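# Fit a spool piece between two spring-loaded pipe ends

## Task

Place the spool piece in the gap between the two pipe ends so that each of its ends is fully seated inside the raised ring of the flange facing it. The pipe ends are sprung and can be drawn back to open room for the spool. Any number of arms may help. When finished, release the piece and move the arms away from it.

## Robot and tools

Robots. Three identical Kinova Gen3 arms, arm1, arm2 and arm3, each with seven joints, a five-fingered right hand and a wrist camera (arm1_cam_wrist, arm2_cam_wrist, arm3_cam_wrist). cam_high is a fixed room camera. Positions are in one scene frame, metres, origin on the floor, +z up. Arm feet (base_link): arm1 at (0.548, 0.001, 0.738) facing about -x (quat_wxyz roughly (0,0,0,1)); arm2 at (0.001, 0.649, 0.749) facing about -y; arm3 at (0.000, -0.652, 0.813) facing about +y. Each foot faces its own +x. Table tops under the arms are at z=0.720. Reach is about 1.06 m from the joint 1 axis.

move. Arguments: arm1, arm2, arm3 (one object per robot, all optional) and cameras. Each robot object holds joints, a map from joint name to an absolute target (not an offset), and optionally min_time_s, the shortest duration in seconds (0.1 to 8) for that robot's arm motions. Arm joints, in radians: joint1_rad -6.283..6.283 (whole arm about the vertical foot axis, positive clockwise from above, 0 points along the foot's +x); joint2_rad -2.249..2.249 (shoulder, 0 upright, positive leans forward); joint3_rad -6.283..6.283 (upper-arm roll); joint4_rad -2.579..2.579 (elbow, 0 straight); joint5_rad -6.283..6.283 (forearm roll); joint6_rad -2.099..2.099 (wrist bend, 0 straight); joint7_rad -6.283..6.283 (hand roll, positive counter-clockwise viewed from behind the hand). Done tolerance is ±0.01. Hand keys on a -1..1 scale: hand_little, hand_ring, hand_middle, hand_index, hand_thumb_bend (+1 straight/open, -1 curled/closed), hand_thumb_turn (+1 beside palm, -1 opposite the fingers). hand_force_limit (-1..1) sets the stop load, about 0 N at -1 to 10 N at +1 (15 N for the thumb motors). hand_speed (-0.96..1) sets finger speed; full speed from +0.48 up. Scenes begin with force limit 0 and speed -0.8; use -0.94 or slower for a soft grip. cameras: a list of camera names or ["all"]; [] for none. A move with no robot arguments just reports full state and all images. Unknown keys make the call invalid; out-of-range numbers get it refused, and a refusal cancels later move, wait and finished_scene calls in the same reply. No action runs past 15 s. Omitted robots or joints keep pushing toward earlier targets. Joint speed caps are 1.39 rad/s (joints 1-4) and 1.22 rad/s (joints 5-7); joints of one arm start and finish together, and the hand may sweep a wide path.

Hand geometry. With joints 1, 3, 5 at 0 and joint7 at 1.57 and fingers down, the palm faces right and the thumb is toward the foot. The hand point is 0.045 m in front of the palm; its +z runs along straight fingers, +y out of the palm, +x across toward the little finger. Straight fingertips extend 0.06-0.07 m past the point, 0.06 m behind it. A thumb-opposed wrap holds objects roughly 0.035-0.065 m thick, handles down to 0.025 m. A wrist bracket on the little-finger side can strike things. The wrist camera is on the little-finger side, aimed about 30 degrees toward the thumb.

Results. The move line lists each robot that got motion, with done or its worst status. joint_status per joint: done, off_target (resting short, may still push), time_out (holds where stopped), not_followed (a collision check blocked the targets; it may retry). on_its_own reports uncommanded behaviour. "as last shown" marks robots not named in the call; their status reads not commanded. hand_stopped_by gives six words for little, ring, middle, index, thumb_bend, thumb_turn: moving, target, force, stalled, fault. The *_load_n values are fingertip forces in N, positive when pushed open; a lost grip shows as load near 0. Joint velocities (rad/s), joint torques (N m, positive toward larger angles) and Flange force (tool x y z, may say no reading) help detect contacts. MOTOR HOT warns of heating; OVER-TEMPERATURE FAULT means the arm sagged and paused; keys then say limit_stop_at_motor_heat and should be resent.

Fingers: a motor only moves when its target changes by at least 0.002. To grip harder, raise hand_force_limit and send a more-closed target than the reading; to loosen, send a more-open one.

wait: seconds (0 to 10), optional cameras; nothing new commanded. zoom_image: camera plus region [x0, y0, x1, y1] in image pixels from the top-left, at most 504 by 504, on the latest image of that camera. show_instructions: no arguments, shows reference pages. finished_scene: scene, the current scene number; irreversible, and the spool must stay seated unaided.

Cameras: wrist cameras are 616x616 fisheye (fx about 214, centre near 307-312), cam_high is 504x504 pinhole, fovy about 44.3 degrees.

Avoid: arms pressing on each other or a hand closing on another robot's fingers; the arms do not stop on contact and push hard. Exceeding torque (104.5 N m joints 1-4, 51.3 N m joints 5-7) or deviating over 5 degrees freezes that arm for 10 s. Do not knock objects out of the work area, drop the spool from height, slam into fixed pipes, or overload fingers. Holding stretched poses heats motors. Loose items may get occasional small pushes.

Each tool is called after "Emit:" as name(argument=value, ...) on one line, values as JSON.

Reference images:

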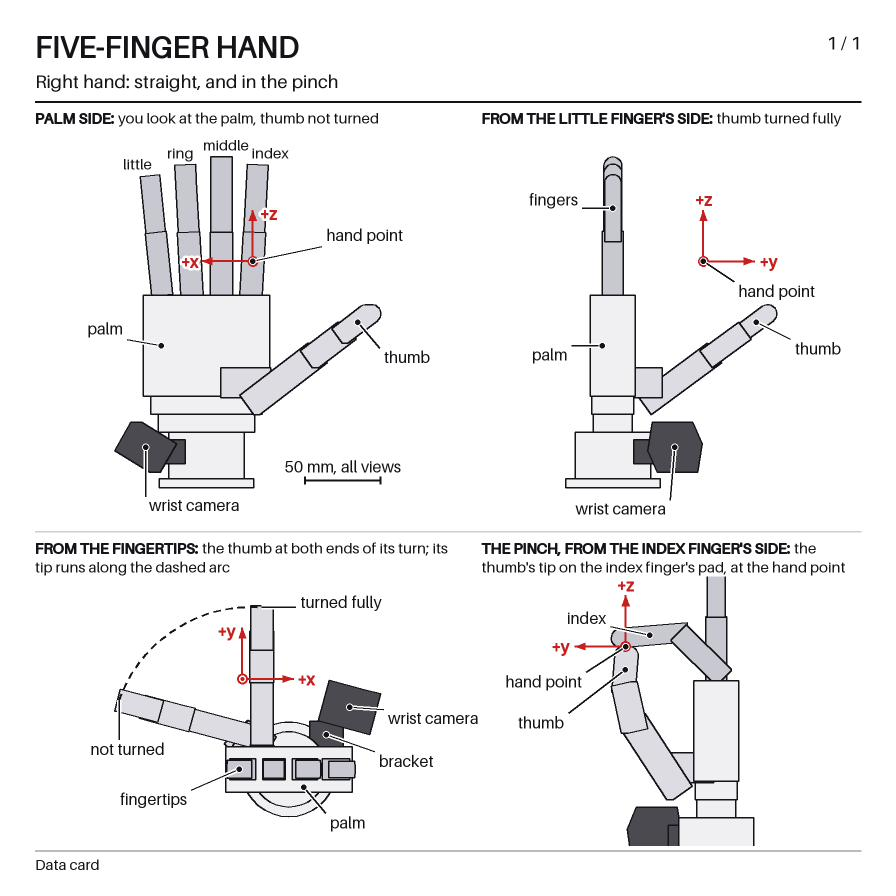

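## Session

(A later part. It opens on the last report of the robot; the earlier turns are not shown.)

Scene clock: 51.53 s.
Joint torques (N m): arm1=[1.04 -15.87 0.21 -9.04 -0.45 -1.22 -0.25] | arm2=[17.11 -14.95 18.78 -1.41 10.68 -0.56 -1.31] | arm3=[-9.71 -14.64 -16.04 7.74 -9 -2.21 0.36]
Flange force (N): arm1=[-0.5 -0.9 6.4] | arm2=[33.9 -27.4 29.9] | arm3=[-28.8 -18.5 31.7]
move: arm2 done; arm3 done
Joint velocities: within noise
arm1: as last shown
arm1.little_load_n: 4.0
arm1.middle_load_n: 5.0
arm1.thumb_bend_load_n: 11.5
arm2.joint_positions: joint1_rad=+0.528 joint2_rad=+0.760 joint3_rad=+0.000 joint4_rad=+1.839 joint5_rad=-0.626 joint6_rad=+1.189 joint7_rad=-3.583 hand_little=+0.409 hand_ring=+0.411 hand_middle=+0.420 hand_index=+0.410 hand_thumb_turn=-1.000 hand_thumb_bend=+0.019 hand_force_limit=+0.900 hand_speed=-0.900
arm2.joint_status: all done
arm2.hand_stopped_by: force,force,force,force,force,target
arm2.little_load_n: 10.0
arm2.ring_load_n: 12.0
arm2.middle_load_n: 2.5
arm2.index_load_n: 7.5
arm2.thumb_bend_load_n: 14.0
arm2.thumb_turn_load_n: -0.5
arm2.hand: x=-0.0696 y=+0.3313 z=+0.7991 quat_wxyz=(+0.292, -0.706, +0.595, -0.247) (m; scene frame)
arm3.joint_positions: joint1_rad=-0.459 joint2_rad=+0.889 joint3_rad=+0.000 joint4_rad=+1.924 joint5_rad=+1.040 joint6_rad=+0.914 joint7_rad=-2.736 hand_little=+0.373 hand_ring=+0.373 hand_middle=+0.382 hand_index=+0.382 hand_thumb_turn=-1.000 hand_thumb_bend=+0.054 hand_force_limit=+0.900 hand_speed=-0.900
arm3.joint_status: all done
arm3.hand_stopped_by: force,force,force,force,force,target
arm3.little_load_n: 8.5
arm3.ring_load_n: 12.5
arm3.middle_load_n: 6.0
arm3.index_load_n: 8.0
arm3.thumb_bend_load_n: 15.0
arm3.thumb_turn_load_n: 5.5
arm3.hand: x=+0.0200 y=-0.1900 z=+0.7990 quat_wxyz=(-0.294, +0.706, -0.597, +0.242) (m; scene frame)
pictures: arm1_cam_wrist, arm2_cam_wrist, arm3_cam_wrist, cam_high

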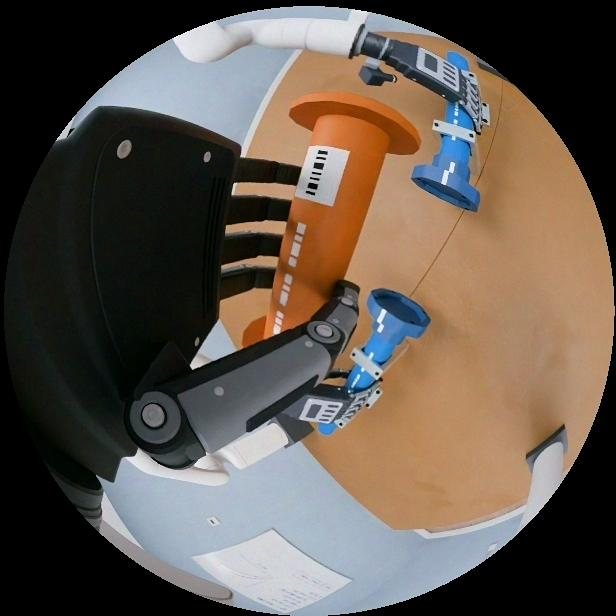

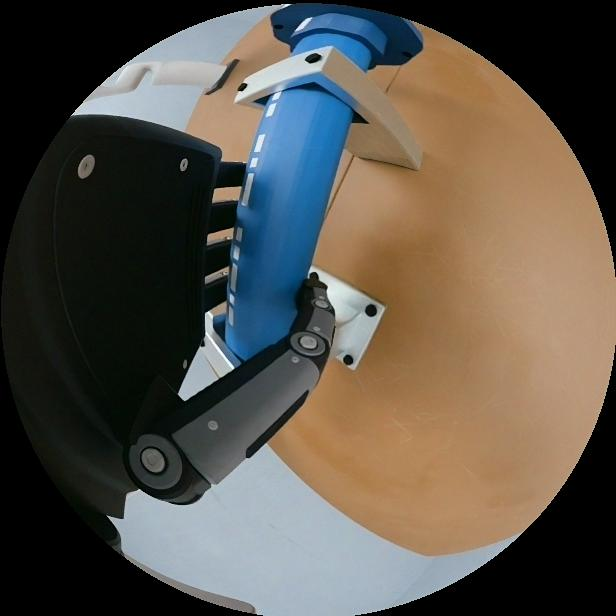

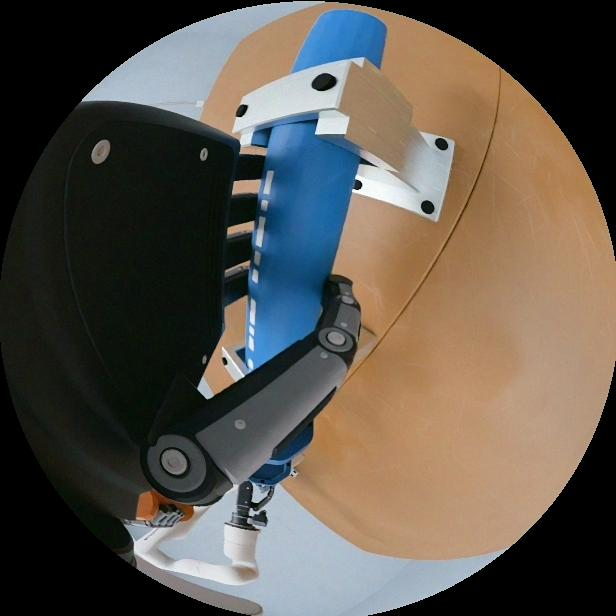

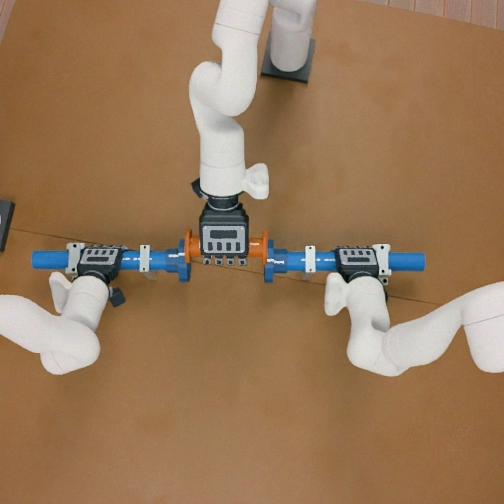

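Emit:
move(arm1={"joints":{"joint1_rad":0.1220,"joint2_rad":0.4129,"joint3_rad":0,"joint4_rad":2.0100,"joint5_rad":-1.7595,"joint6_rad":0.2227,"joint7_rad":-4.2861},"min_time_s":3}, cameras=["arm1_cam_wrist","cam_high"])

Emit:
zoom_image(camera="cam_high", region=[180, 210, 280, 310])

Emit:
zoom_image(camera="arm1_cam_wrist", region=[240, 30, 500, 290])

Scene clock: 55.93 s.
Joint torques (N m): arm1=[1.03 -17.26 0.08 -7.27 -0.28 1.05 -0.25] | arm2=[17.07 -14.9 18.86 -1.39 10.68 -0.58 -1.34] | arm3=[-9.75 -14.67 -16.11 7.82 -9.04 -2.21 0.35]
Flange force (N): arm1=no reading | arm2=[33.9 -27.4 29.9] | arm3=[-29.1 -18.5 31.9]
move: arm1 done
Joint velocities: within noise
arm1.joint_positions: joint1_rad=+0.122 joint2_rad=+0.413 joint3_rad=+0.000 joint4_rad=+2.010 joint5_rad=-1.759 joint6_rad=+0.223 joint7_rad=-4.286 hand_little=+0.166 hand_ring=+0.179 hand_middle=+0.180 hand_index=+0.193 hand_thumb_turn=-1.000 hand_thumb_bend=+0.249 hand_force_limit=-0.300 hand_speed=-0.850
arm1.joint_status: all done
arm1.hand_stopped_by: force,force,force,force,force,target
arm1.little_load_n: 4.5
arm1.ring_load_n: 1.0
arm1.middle_load_n: 5.0
arm1.index_load_n: 2.5
arm1.thumb_bend_load_n: 12.0
arm1.thumb_turn_load_n: 5.5
arm1.hand: x=+0.0021 y=+0.0154 z=+0.9012 quat_wxyz=(+0.248, -0.591, -0.710, +0.291) (m; scene frame)
arm2, arm3: as last shown
arm2.index_load_n: 7.0
arm2.thumb_bend_load_n: 14.5
arm2.thumb_turn_load_n: -1.0
arm3.little_load_n: 8.0
arm3.middle_load_n: 5.5
pictures: arm1_cam_wrist, cam_high

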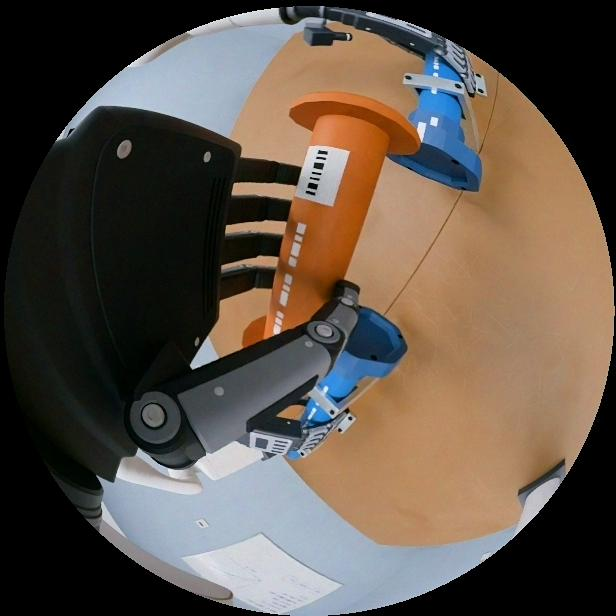

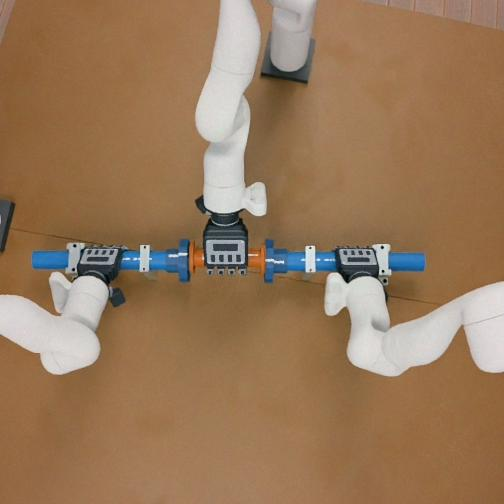

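Scaled by 5.040 from the camera's 504x504 image, which has a finer 720x720 frame.

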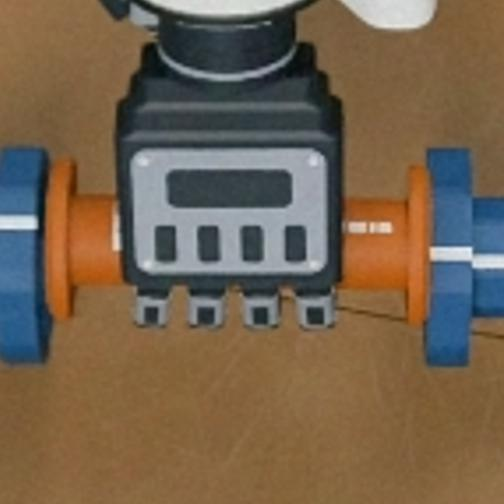

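Scaled by 1.938 from the camera's 616x616 image, which has a finer 880x880 frame.

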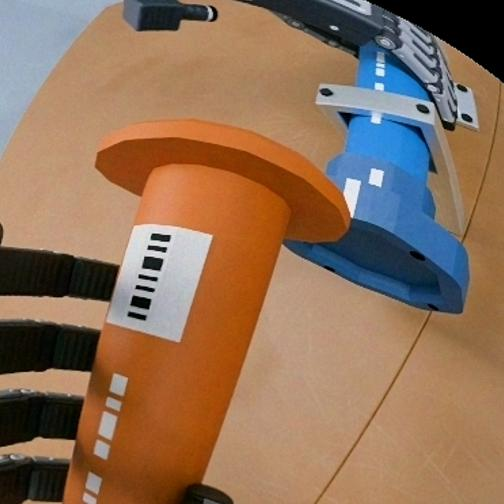

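Emit:
move(arm1={"joints":{"joint1_rad":0.1296,"joint2_rad":0.4600,"joint3_rad":0,"joint4_rad":2.0474,"joint5_rad":-2.0754,"joint6_rad":0.2553,"joint7_rad":-3.9651},"min_time_s":1.5}, cameras=["cam_high","arm1_cam_wrist"])

Emit:
zoom_image(camera="cam_high", region=[180, 210, 280, 310])

Scene clock: 60.17 s.
Joint torques (N m): arm1=[0.98 -17.55 0.09 -6.76 -0.32 1.69 -0.26] | arm2=[17.07 -14.94 18.81 -1.4 10.64 -0.57 -1.37] | arm3=[-9.68 -14.53 -16.08 7.92 -9.04 -2.22 0.34]
Flange force (N): arm1=no reading | arm2=[33.8 -27.3 29.9] | arm3=[-29.3 -18.6 31.5]
move: arm1 done
Joint velocities: within noise
arm1.joint_positions: joint1_rad=+0.130 joint2_rad=+0.460 joint3_rad=+0.000 joint4_rad=+2.047 joint5_rad=-2.075 joint6_rad=+0.255 joint7_rad=-3.965 hand_little=+0.166 hand_ring=+0.179 hand_middle=+0.180 hand_index=+0.193 hand_thumb_turn=-1.000 hand_thumb_bend=+0.249 hand_force_limit=-0.300 hand_speed=-0.850
arm1.joint_status: all done
arm1.hand_stopped_by: force,force,force,force,force,target
arm1.little_load_n: 4.5
arm1.ring_load_n: 1.5
arm1.middle_load_n: 5.0
arm1.index_load_n: 2.5
arm1.thumb_bend_load_n: 12.0
arm1.thumb_turn_load_n: 6.0
arm1.hand: x=+0.0053 y=+0.0174 z=+0.8764 quat_wxyz=(+0.247, -0.595, -0.707, +0.292) (m; scene frame)
arm2, arm3: as last shown
arm2.middle_load_n: 2.0
arm3.little_load_n: 8.5
arm3.thumb_turn_load_n: 6.0
pictures: arm1_cam_wrist, cam_high

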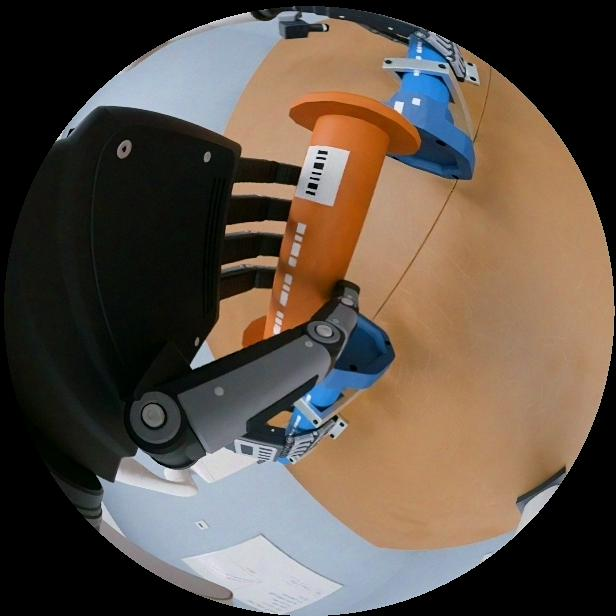

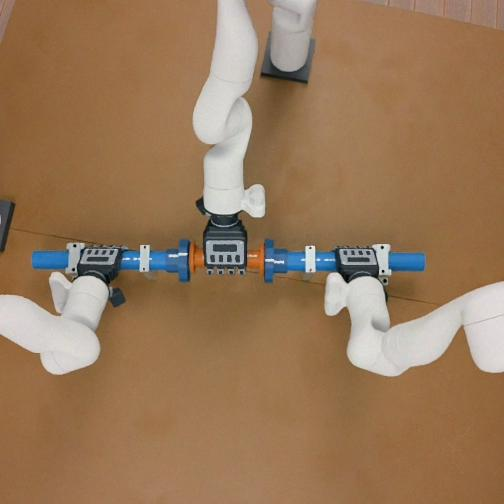

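Scaled by 5.040 from the camera's 504x504 image, which has a finer 720x720 frame.

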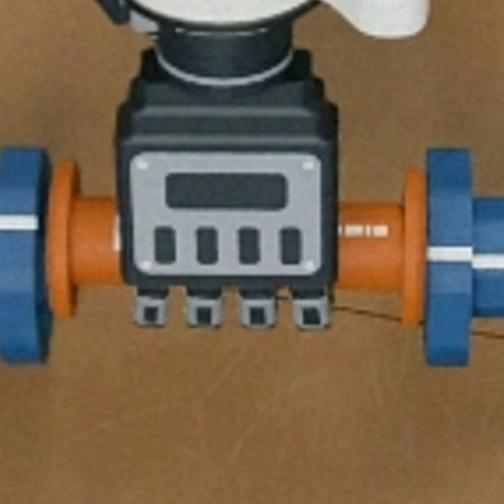

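Emit:
move(arm1={"joints":{"joint1_rad":0.1421,"joint2_rad":0.5395,"joint3_rad":0,"joint4_rad":2.0783,"joint5_rad":-2.3148,"joint6_rad":0.3339,"joint7_rad":-3.6888},"min_time_s":2}, cameras=["cam_high","arm1_cam_wrist"])

Emit:
zoom_image(camera="cam_high", region=[180, 210, 280, 310])

Emit:
zoom_image(camera="arm1_cam_wrist", region=[280, 30, 480, 170])

Scene clock: 63.13 s.
Joint torques (N m): arm1=[1.02 -18.1 0.03 -5.91 -0.25 2.06 -0.28] | arm2=[17.02 -14.97 18.87 -1.45 10.69 -0.58 -1.34] | arm3=[-9.62 -14.5 -16.09 7.83 -9.05 -2.18 0.39]
Flange force (N): arm1=[-3.2 3.6 8.5] | arm2=[33.7 -27.3 30.0] | arm3=[-28.7 -18.6 31.6]
move: arm1 done
Joint velocities: within noise
arm1.joint_positions: joint1_rad=+0.142 joint2_rad=+0.539 joint3_rad=+0.000 joint4_rad=+2.078 joint5_rad=-2.315 joint6_rad=+0.334 joint7_rad=-3.689 hand_little=+0.166 hand_ring=+0.179 hand_middle=+0.180 hand_index=+0.193 hand_thumb_turn=-1.000 hand_thumb_bend=+0.249 hand_force_limit=-0.300 hand_speed=-0.850
arm1.joint_status: all done
arm1.hand_stopped_by: force,force,force,force,force,target
arm1.little_load_n: 4.0
arm1.ring_load_n: 1.0
arm1.middle_load_n: 5.0
arm1.index_load_n: 2.5
arm1.thumb_bend_load_n: 12.0
arm1.thumb_turn_load_n: 5.5
arm1.hand: x=+0.0071 y=+0.0190 z=+0.8415 quat_wxyz=(+0.244, -0.589, -0.712, +0.294) (m; scene frame)
arm2, arm3: as last shown
arm2.thumb_turn_load_n: -0.5
arm3.middle_load_n: 6.0
pictures: arm1_cam_wrist, cam_high

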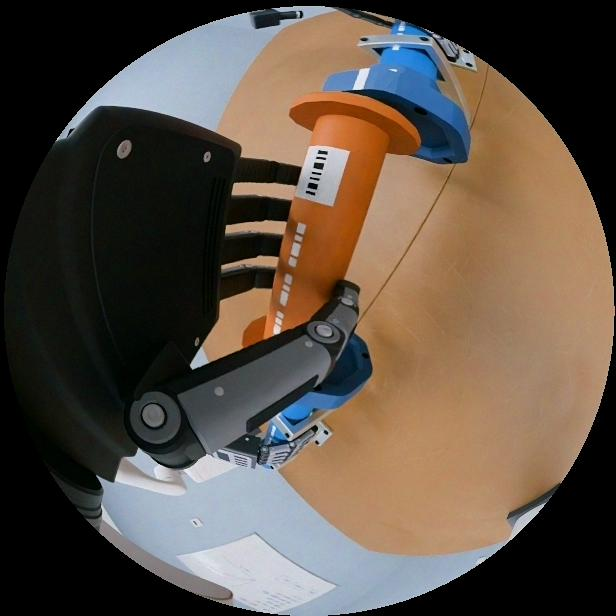

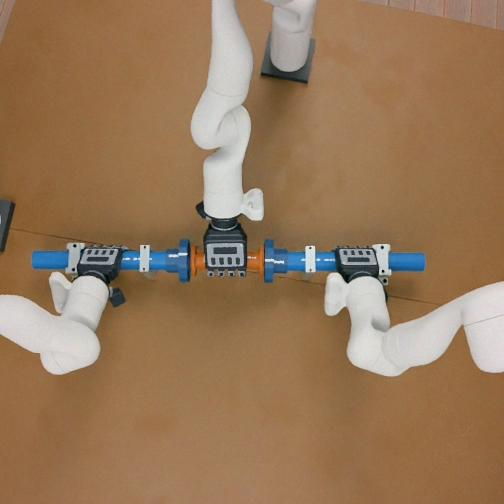

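Scaled by 5.040 from the camera's 504x504 image, which has a finer 720x720 frame.

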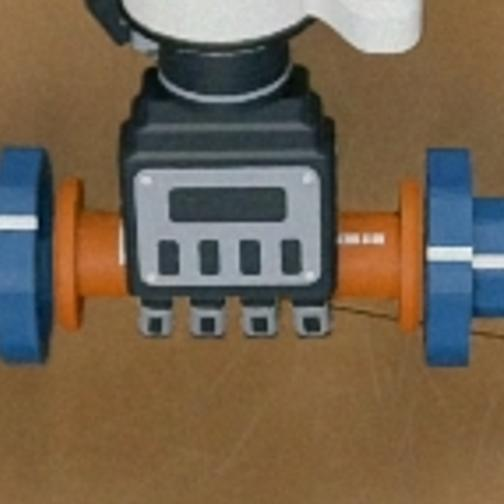

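Scaled by 2.520 from the camera's 616x616 image, which has a finer 880x880 frame.

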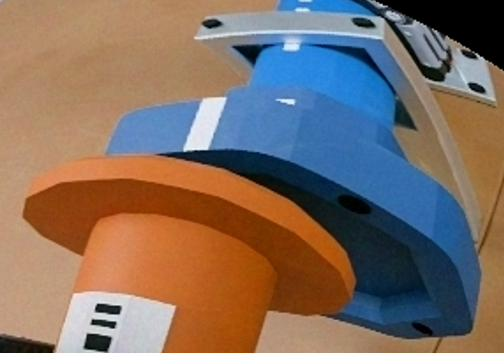

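Emit:
move(arm1={"joints":{"joint1_rad":0.1421,"joint2_rad":0.5992,"joint3_rad":0,"joint4_rad":2.0947,"joint5_rad":-2.4534,"joint6_rad":0.3893,"joint7_rad":-3.5409},"min_time_s":2}, cameras=["cam_high","arm1_cam_wrist"])

Emit:
zoom_image(camera="cam_high", region=[180, 210, 280, 310])

Emit:
zoom_image(camera="arm1_cam_wrist", region=[265, 25, 465, 165])

Scene clock: 66.37 s.
Joint torques (N m): arm1=[0.95 -18.54 0 -5.37 -0.2 2.2 -0.25] | arm2=[17.09 -15 18.85 -1.44 10.67 -0.58 -1.35] | arm3=[-9.72 -14.65 -16.08 7.82 -9.07 -2.22 0.36]
Flange force (N): arm1=[-2.7 3.1 8.0] | arm2=[33.8 -27.3 30.1] | arm3=[-29.0 -18.5 31.8]
move: arm1 done
Joint velocities: within noise
arm1.joint_positions: joint1_rad=+0.142 joint2_rad=+0.599 joint3_rad=+0.000 joint4_rad=+2.095 joint5_rad=-2.453 joint6_rad=+0.389 joint7_rad=-3.541 hand_little=+0.166 hand_ring=+0.179 hand_middle=+0.180 hand_index=+0.193 hand_thumb_turn=-1.000 hand_thumb_bend=+0.249 hand_force_limit=-0.300 hand_speed=-0.850
arm1.joint_status: all done
arm1.hand_stopped_by: force,force,force,force,force,target
arm1.little_load_n: 4.5
arm1.ring_load_n: 1.0
arm1.middle_load_n: 5.0
arm1.index_load_n: 2.5
arm1.thumb_bend_load_n: 12.0
arm1.thumb_turn_load_n: 5.5
arm1.hand: x=+0.0071 y=+0.0190 z=+0.8168 quat_wxyz=(+0.244, -0.589, -0.712, +0.294) (m; scene frame)
arm2, arm3: as last shown
arm2.thumb_bend_load_n: 14.0
arm3.little_load_n: 8.0
pictures: arm1_cam_wrist, cam_high

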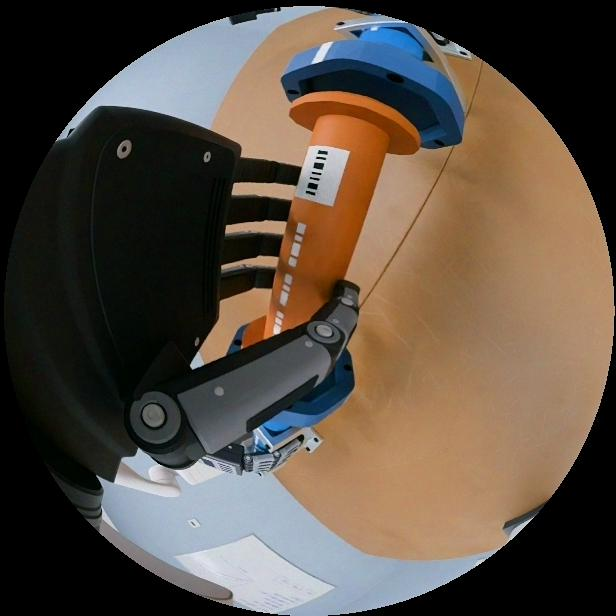

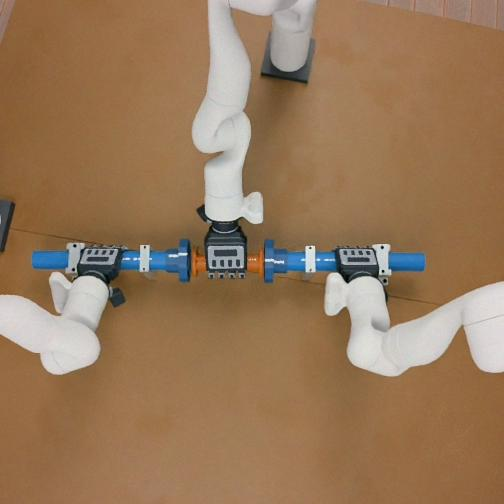

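Scaled by 5.040 from the camera's 504x504 image, which has a finer 720x720 frame.

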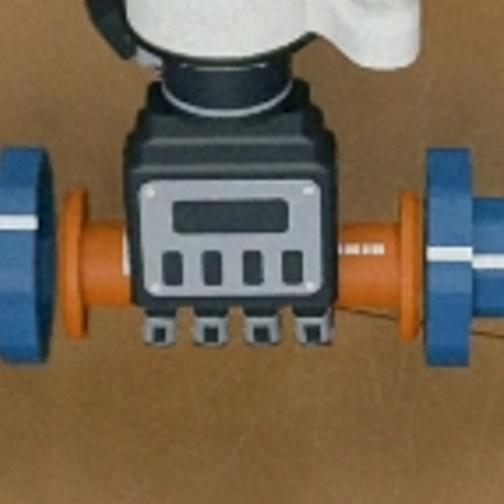

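Scaled by 2.520 from the camera's 616x616 image, which has a finer 880x880 frame.

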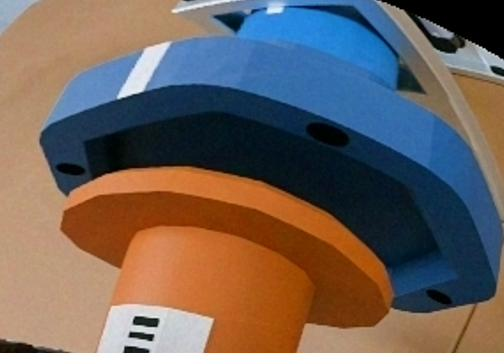

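Emit:
move(arm2={"joints":{"joint1_rad":0.5203,"joint2_rad":0.7663,"joint3_rad":0,"joint4_rad":1.8231,"joint5_rad":-0.6306,"joint6_rad":1.1964,"joint7_rad":-3.5970},"min_time_s":1.2}, cameras=["cam_high","arm1_cam_wrist"])

Emit:
zoom_image(camera="cam_high", region=[180, 210, 280, 310])

Emit:
zoom_image(camera="arm1_cam_wrist", region=[265, 25, 465, 165])

Scene clock: 68.23 s.
Joint torques (N m): arm1=[0.95 -18.56 -0.01 -5.37 -0.25 2.21 -0.21] | arm2=[13.93 -18.2 13.67 -8.86 3.77 -2.36 -1.22] | arm3=[-9.69 -14.6 -16.08 7.88 -9.05 -2.17 0.37]
Flange force (N): arm1=[-2.4 3.0 7.9] | arm2=[10.1 -23.5 27.6] | arm3=[-29.1 -18.5 31.8]
move: arm2 done
Joint velocities: within noise
arm1, arm3: as last shown
arm1.little_load_n: 4.0
arm2.joint_positions: joint1_rad=+0.520 joint2_rad=+0.766 joint3_rad=+0.000 joint4_rad=+1.823 joint5_rad=-0.631 joint6_rad=+1.196 joint7_rad=-3.597 hand_little=+0.410 hand_ring=+0.411 hand_middle=+0.420 hand_index=+0.410 hand_thumb_turn=-1.000 hand_thumb_bend=+0.019 hand_force_limit=+0.900 hand_speed=-0.900
arm2.joint_status: all done
arm2.hand_stopped_by: force,force,force,force,force,target
arm2.little_load_n: 10.0
arm2.ring_load_n: 11.5
arm2.middle_load_n: 1.5
arm2.index_load_n: 6.0
arm2.thumb_bend_load_n: 15.0
arm2.thumb_turn_load_n: -0.5
arm2.hand: x=-0.0682 y=+0.3256 z=+0.7995 quat_wxyz=(+0.293, -0.705, +0.597, -0.247) (m; scene frame)
arm3.little_load_n: 8.5
arm3.middle_load_n: 5.5
pictures: arm1_cam_wrist, cam_high

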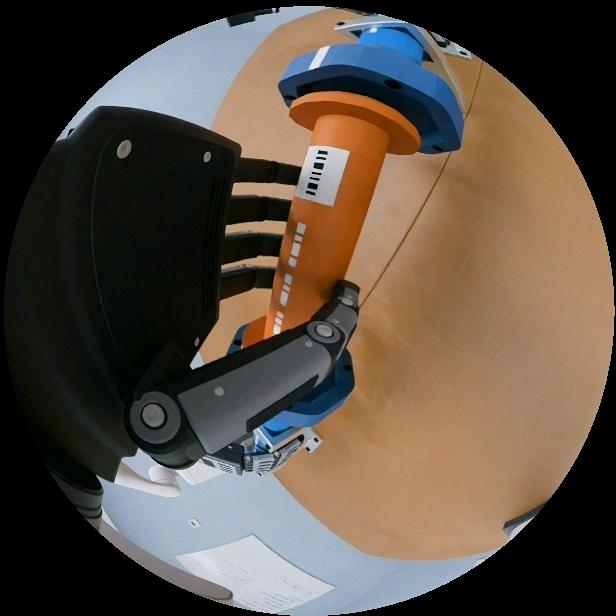

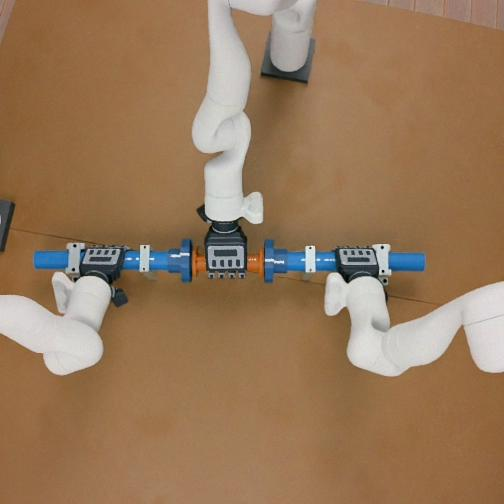

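Scaled by 5.040 from the camera's 504x504 image, which has a finer 720x720 frame.

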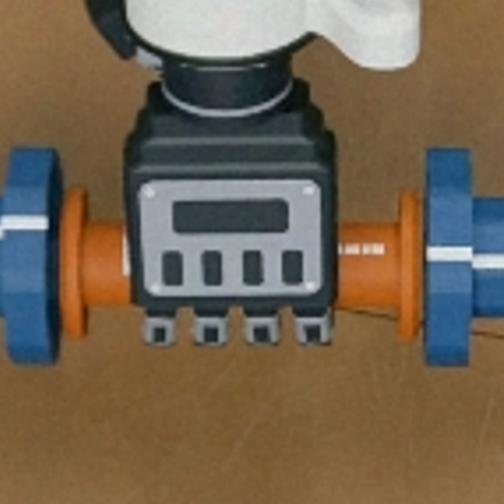

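Scaled by 2.520 from the camera's 616x616 image, which has a finer 880x880 frame.

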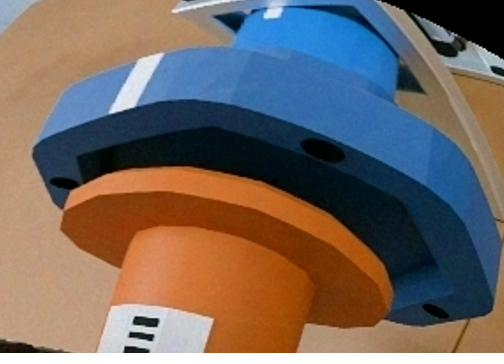

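Emit:
zoom_image(camera="cam_high", region=[176, 232, 216, 292])

Emit:
zoom_image(camera="cam_high", region=[245, 232, 285, 292])

Emit:
zoom_image(camera="arm1_cam_wrist", region=[200, 300, 400, 500])

Scaled by 8.400 from the camera's 504x504 image, which has a finer 720x720 frame.

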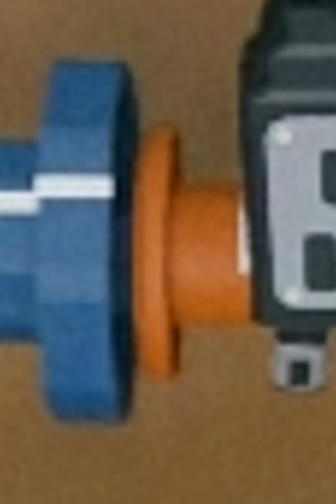

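Scaled by 8.400 from the camera's 504x504 image, which has a finer 720x720 frame.

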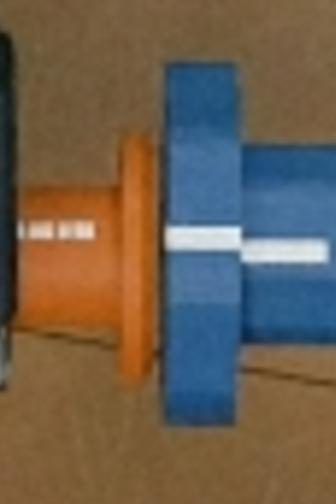

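Scaled by 2.520 from the camera's 616x616 image, which has a finer 880x880 frame.

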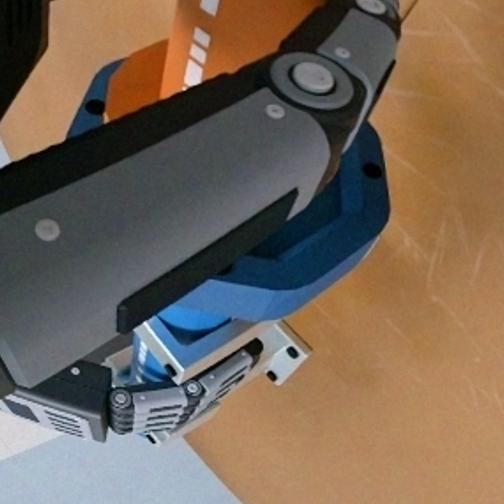

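Emit:
move(arm1={"joints":{"joint1_rad":0.1448,"joint2_rad":0.6003,"joint3_rad":0,"joint4_rad":2.1044,"joint5_rad":-2.4651,"joint6_rad":0.3982,"joint7_rad":-3.5256},"min_time_s":0.8}, cameras=["cam_high","arm1_cam_wrist"])

Emit:
zoom_image(camera="cam_high", region=[176, 232, 216, 292])

Emit:
zoom_image(camera="cam_high", region=[245, 232, 285, 292])

Emit:
zoom_image(camera="arm1_cam_wrist", region=[265, 25, 465, 165])

Scene clock: 72.43 s.
Joint torques (N m): arm1=[1.01 -18.49 0.07 -5.25 -0.2 2.19 -0.25] | arm2=[13.94 -18.22 13.65 -8.88 3.74 -2.42 -1.21] | arm3=[-9.67 -14.72 -16.07 7.93 -9.05 -2.23 0.33]
Flange force (N): arm1=[-2.7 3.1 8.1] | arm2=[10.2 -23.5 27.4] | arm3=[-29.5 -18.3 31.8]
move: arm1 done
Joint velocities: within noise
arm1.joint_positions: joint1_rad=+0.145 joint2_rad=+0.600 joint3_rad=+0.000 joint4_rad=+2.104 joint5_rad=-2.465 joint6_rad=+0.398 joint7_rad=-3.526 hand_little=+0.166 hand_ring=+0.179 hand_middle=+0.180 hand_index=+0.193 hand_thumb_turn=-1.000 hand_thumb_bend=+0.249 hand_force_limit=-0.300 hand_speed=-0.850
arm1.joint_status: all done
arm1.hand_stopped_by: force,force,force,force,force,target
arm1.little_load_n: 4.5
arm1.ring_load_n: 1.0
arm1.middle_load_n: 4.5
arm1.index_load_n: 2.5
arm1.thumb_bend_load_n: 12.0
arm1.thumb_turn_load_n: 6.0
arm1.hand: x=+0.0100 y=+0.0196 z=+0.8150 quat_wxyz=(+0.244, -0.589, -0.712, +0.294) (m; scene frame)
arm2, arm3: as last shown
arm2.little_load_n: 9.5
pictures: arm1_cam_wrist, cam_high

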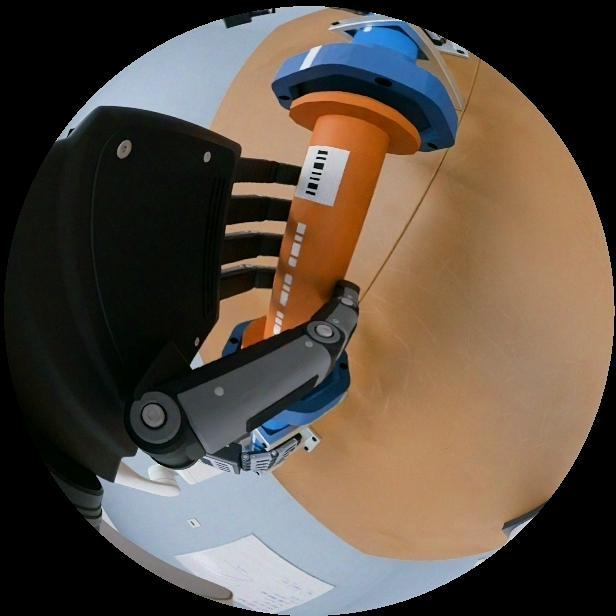

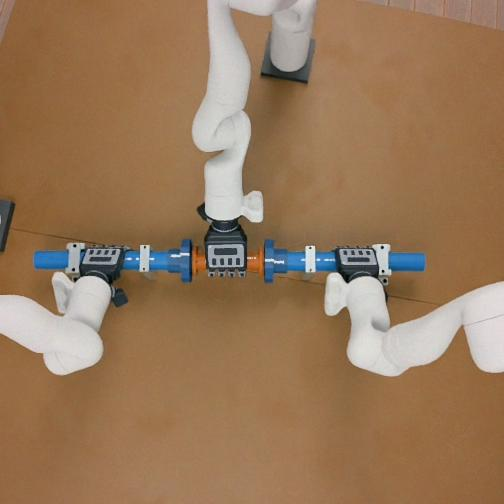

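Scaled by 8.400 from the camera's 504x504 image, which has a finer 720x720 frame.

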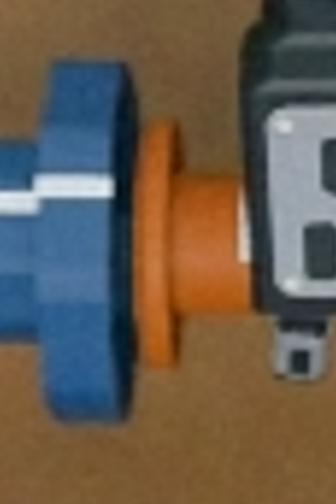

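Scaled by 8.400 from the camera's 504x504 image, which has a finer 720x720 frame.

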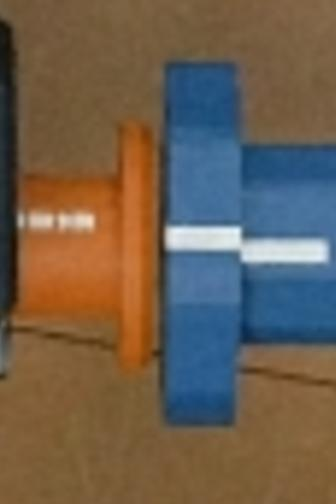

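Scaled by 2.520 from the camera's 616x616 image, which has a finer 880x880 frame.

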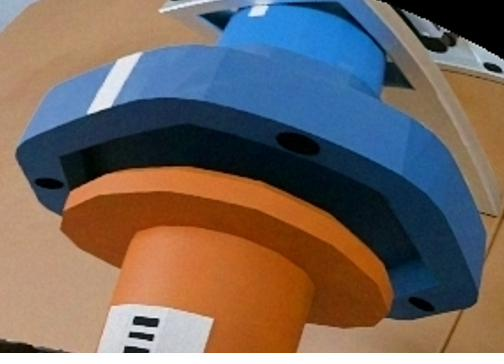

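Emit:
move(arm2={"joints":{"joint1_rad":0.5123,"joint2_rad":0.7722,"joint3_rad":0,"joint4_rad":1.8072,"joint5_rad":-0.6329,"joint6_rad":1.2009,"joint7_rad":-3.6080},"min_time_s":1.5}, cameras=["cam_high","arm1_cam_wrist"])

Emit:
zoom_image(camera="cam_high", region=[176, 232, 216, 292])

Emit:
zoom_image(camera="arm1_cam_wrist", region=[265, 25, 465, 165])

Scene clock: 74.93 s.
Joint torques (N m): arm1=[1.02 -18.52 0.07 -5.21 -0.17 2.19 -0.25] | arm2=[15.15 -19.74 14.92 -13.13 2.76 -4.61 -1.03] | arm3=[-9.78 -14.59 -16.07 7.88 -9 -2.22 0.42]
Flange force (N): arm1=[-2.8 3.0 8.3] | arm2=[3.3 -28.1 30.6] | arm3=[-29.2 -18.5 31.7]
move: arm2 done
Joint velocities: within noise
arm1, arm3: as last shown
arm1.thumb_turn_load_n: 5.5
arm2.joint_positions: joint1_rad=+0.512 joint2_rad=+0.772 joint3_rad=+0.000 joint4_rad=+1.807 joint5_rad=-0.633 joint6_rad=+1.201 joint7_rad=-3.608 hand_little=+0.410 hand_ring=+0.411 hand_middle=+0.420 hand_index=+0.410 hand_thumb_turn=-1.000 hand_thumb_bend=+0.019 hand_force_limit=+0.900 hand_speed=-0.900
arm2.joint_status: all done
arm2.hand_stopped_by: force,force,force,force,force,target
arm2.little_load_n: 10.0
arm2.ring_load_n: 11.5
arm2.middle_load_n: 2.0
arm2.index_load_n: 6.5
arm2.thumb_bend_load_n: 14.5
arm2.thumb_turn_load_n: 0.0
arm2.hand: x=-0.0676 y=+0.3199 z=+0.7992 quat_wxyz=(+0.293, -0.705, +0.597, -0.247) (m; scene frame)
arm3.little_load_n: 8.0
arm3.thumb_bend_load_n: 15.5
pictures: arm1_cam_wrist, cam_high

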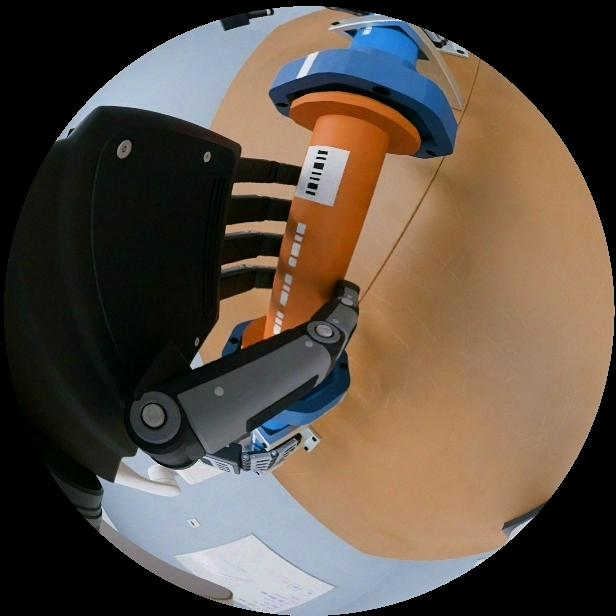

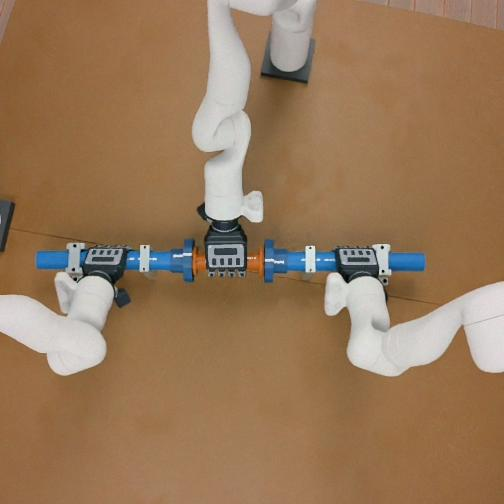

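Scaled by 8.400 from the camera's 504x504 image, which has a finer 720x720 frame.

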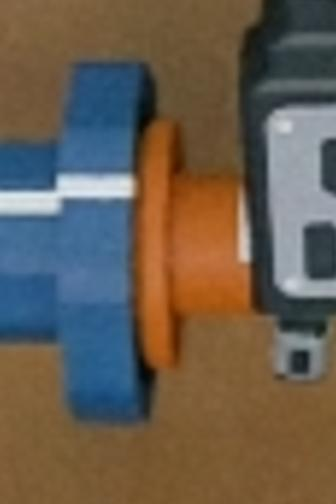

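Scaled by 2.520 from the camera's 616x616 image, which has a finer 880x880 frame.

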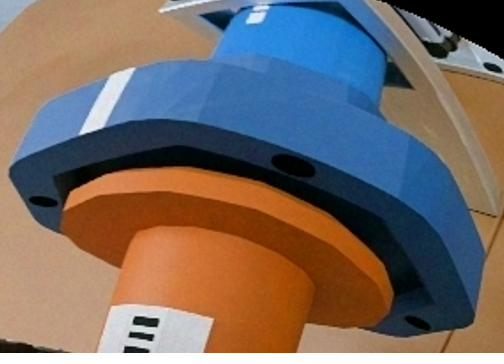

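Emit:
move(arm2={"joints":{"joint1_rad":0.5082,"joint2_rad":0.7752,"joint3_rad":0,"joint4_rad":1.7992,"joint5_rad":-0.6342,"joint6_rad":1.2029,"joint7_rad":-3.6131},"min_time_s":1.0}, cameras=["cam_high","arm1_cam_wrist"])

Emit:
zoom_image(camera="cam_high", region=[176, 232, 216, 292])

Emit:
zoom_image(camera="arm1_cam_wrist", region=[265, 25, 465, 165])

Scene clock: 80.53 s.
Joint torques (N m): arm1=[0.99 -18.45 0.01 -5.29 -0.16 2.16 -0.22] | arm2=[15.53 -20.13 15.21 -15.06 2.21 -5.81 -0.95] | arm3=[-9.68 -14.55 -16.07 7.9 -9.06 -2.14 0.39]
Flange force (N): arm1=[-2.9 3.4 8.0] | arm2=[-0.4 -30.4 30.8] | arm3=[-29.0 -18.5 31.8]
move: arm2 done
Joint velocities: within noise
arm1: as last shown
arm1.middle_load_n: 5.0
arm2.joint_positions: joint1_rad=+0.508 joint2_rad=+0.775 joint3_rad=+0.000 joint4_rad=+1.799 joint5_rad=-0.634 joint6_rad=+1.203 joint7_rad=-3.613 hand_little=+0.410 hand_ring=+0.411 hand_middle=+0.420 hand_index=+0.410 hand_thumb_turn=-1.000 hand_thumb_bend=+0.019 hand_force_limit=+0.900 hand_speed=-0.900
arm2.joint_status: all done
arm2.hand_stopped_by: force,force,force,force,force,target
arm2.little_load_n: 10.0
arm2.ring_load_n: 12.0
arm2.middle_load_n: 2.0
arm2.index_load_n: 7.0
arm2.thumb_bend_load_n: 14.5
arm2.thumb_turn_load_n: 0.0
arm2.hand: x=-0.0673 y=+0.3168 z=+0.7990 quat_wxyz=(+0.292, -0.705, +0.597, -0.247) (m; scene frame)
arm3.joint_positions: joint1_rad=-0.459 joint2_rad=+0.889 joint3_rad=+0.000 joint4_rad=+1.924 joint5_rad=+1.040 joint6_rad=+0.914 joint7_rad=-2.736 hand_little=+0.373 hand_ring=+0.373 hand_middle=+0.382 hand_index=+0.382 hand_thumb_turn=-1.000 hand_thumb_bend=+0.054 hand_force_limit=+0.900 hand_speed=-0.900
arm3.joint_status: not commanded
arm3.hand_stopped_by: force,force,force,force,force,target
arm3.little_load_n: 8.5
arm3.ring_load_n: 12.5
arm3.middle_load_n: 5.5
arm3.index_load_n: 8.0
arm3.thumb_bend_load_n: 15.0
arm3.thumb_turn_load_n: 6.0
arm3.hand: x=+0.0200 y=-0.1900 z=+0.7990 quat_wxyz=(-0.294, +0.706, -0.597, +0.242) (m; scene frame)
pictures: arm1_cam_wrist, cam_high

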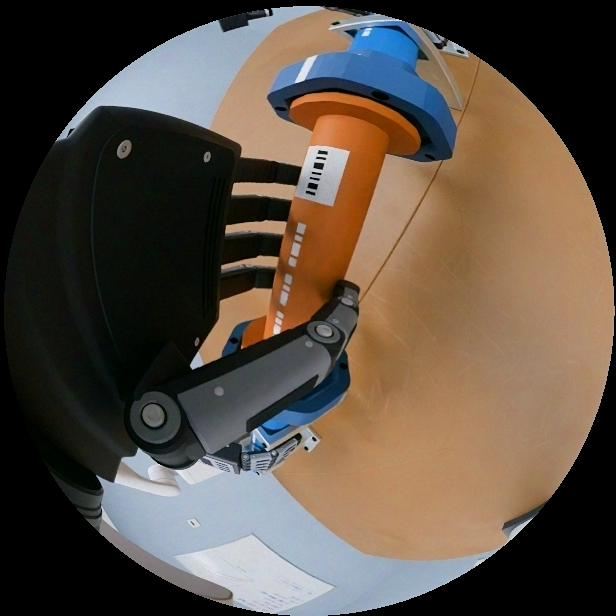

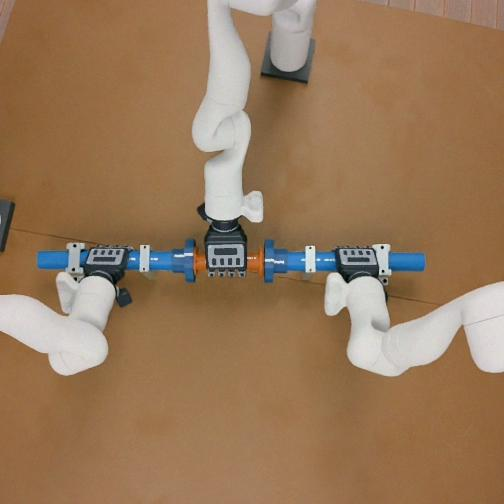

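Scaled by 8.400 from the camera's 504x504 image, which has a finer 720x720 frame.

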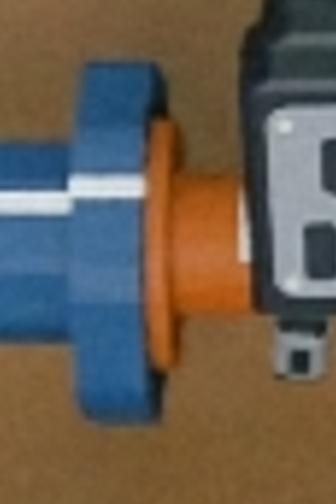

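Scaled by 2.520 from the camera's 616x616 image, which has a finer 880x880 frame.

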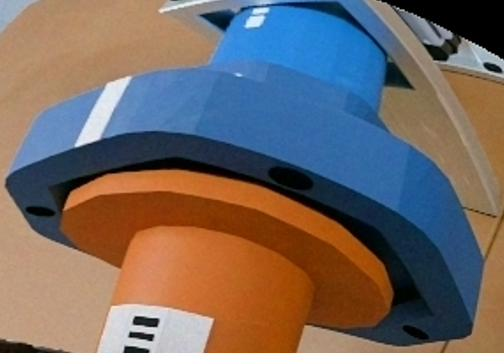

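Emit:
move(arm2={"joints":{"joint1_rad":0.5041,"joint2_rad":0.7782,"joint3_rad":0,"joint4_rad":1.7911,"joint5_rad":-0.6358,"joint6_rad":1.2057,"joint7_rad":-3.6171},"min_time_s":1.0}, cameras=["cam_high","arm1_cam_wrist"])

Emit:
zoom_image(camera="cam_high", region=[176, 232, 216, 292])

Emit:
zoom_image(camera="arm1_cam_wrist", region=[265, 25, 465, 165])

Scene clock: 82.20 s.
Joint torques (N m): arm1=[5.15 -20.23 4.35 -6.99 -0.78 1.57 0.04] | arm2=[13.82 -20.38 13.04 -17.78 -0.19 -7.16 -0.65] | arm3=[-9.72 -14.65 -16.12 7.86 -9.03 -2.23 0.4]
Flange force (N): arm1=[-10.0 3.9 10.5] | arm2=[-9.6 -30.6 26.6] | arm3=[-29.1 -18.4 31.8]
move: arm2 done
Joint velocities: within noise
arm1, arm3: as last shown
arm1.little_load_n: 3.0
arm1.ring_load_n: 0.5
arm1.middle_load_n: 5.5
arm1.index_load_n: 4.0
arm1.thumb_bend_load_n: 11.0
arm1.thumb_turn_load_n: 6.5
arm1.hand: x=+0.0100 y=+0.0195 z=+0.8150 quat_wxyz=(+0.244, -0.589, -0.712, +0.294) (m; scene frame)
arm2.joint_positions: joint1_rad=+0.504 joint2_rad=+0.778 joint3_rad=+0.000 joint4_rad=+1.791 joint5_rad=-0.636 joint6_rad=+1.206 joint7_rad=-3.617 hand_little=+0.410 hand_ring=+0.411 hand_middle=+0.420 hand_index=+0.410 hand_thumb_turn=-1.000 hand_thumb_bend=+0.019 hand_force_limit=+0.900 hand_speed=-0.900
arm2.joint_status: all done
arm2.hand_stopped_by: force,force,force,force,force,target
arm2.little_load_n: 9.0
arm2.ring_load_n: 11.5
arm2.middle_load_n: 2.0
arm2.index_load_n: 7.5
arm2.thumb_bend_load_n: 14.5
arm2.thumb_turn_load_n: 1.0
arm2.hand: x=-0.0668 y=+0.3138 z=+0.7990 quat_wxyz=(+0.292, -0.705, +0.597, -0.247) (m; scene frame)
pictures: arm1_cam_wrist, cam_high

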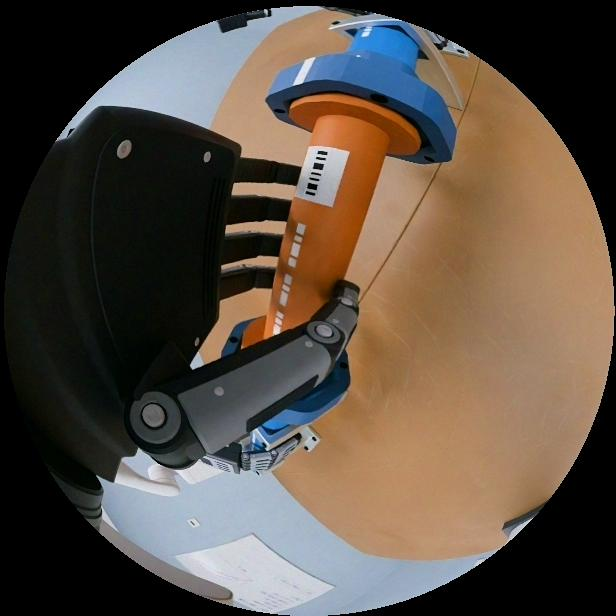

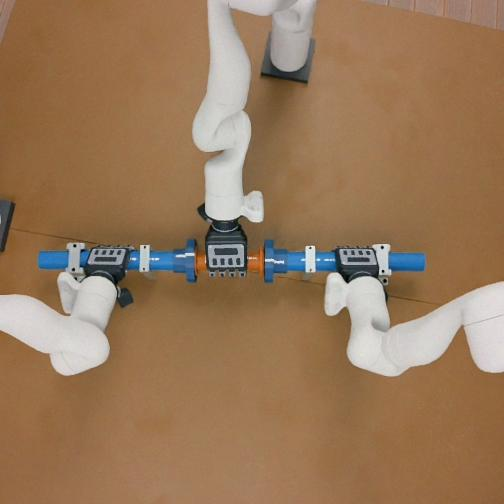

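Scaled by 8.400 from the camera's 504x504 image, which has a finer 720x720 frame.

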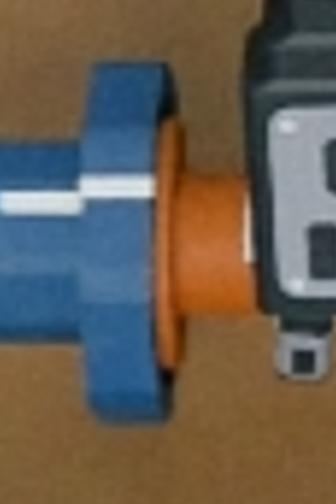

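Scaled by 2.520 from the camera's 616x616 image, which has a finer 880x880 frame.

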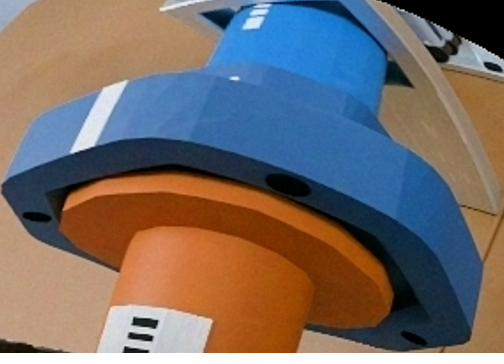

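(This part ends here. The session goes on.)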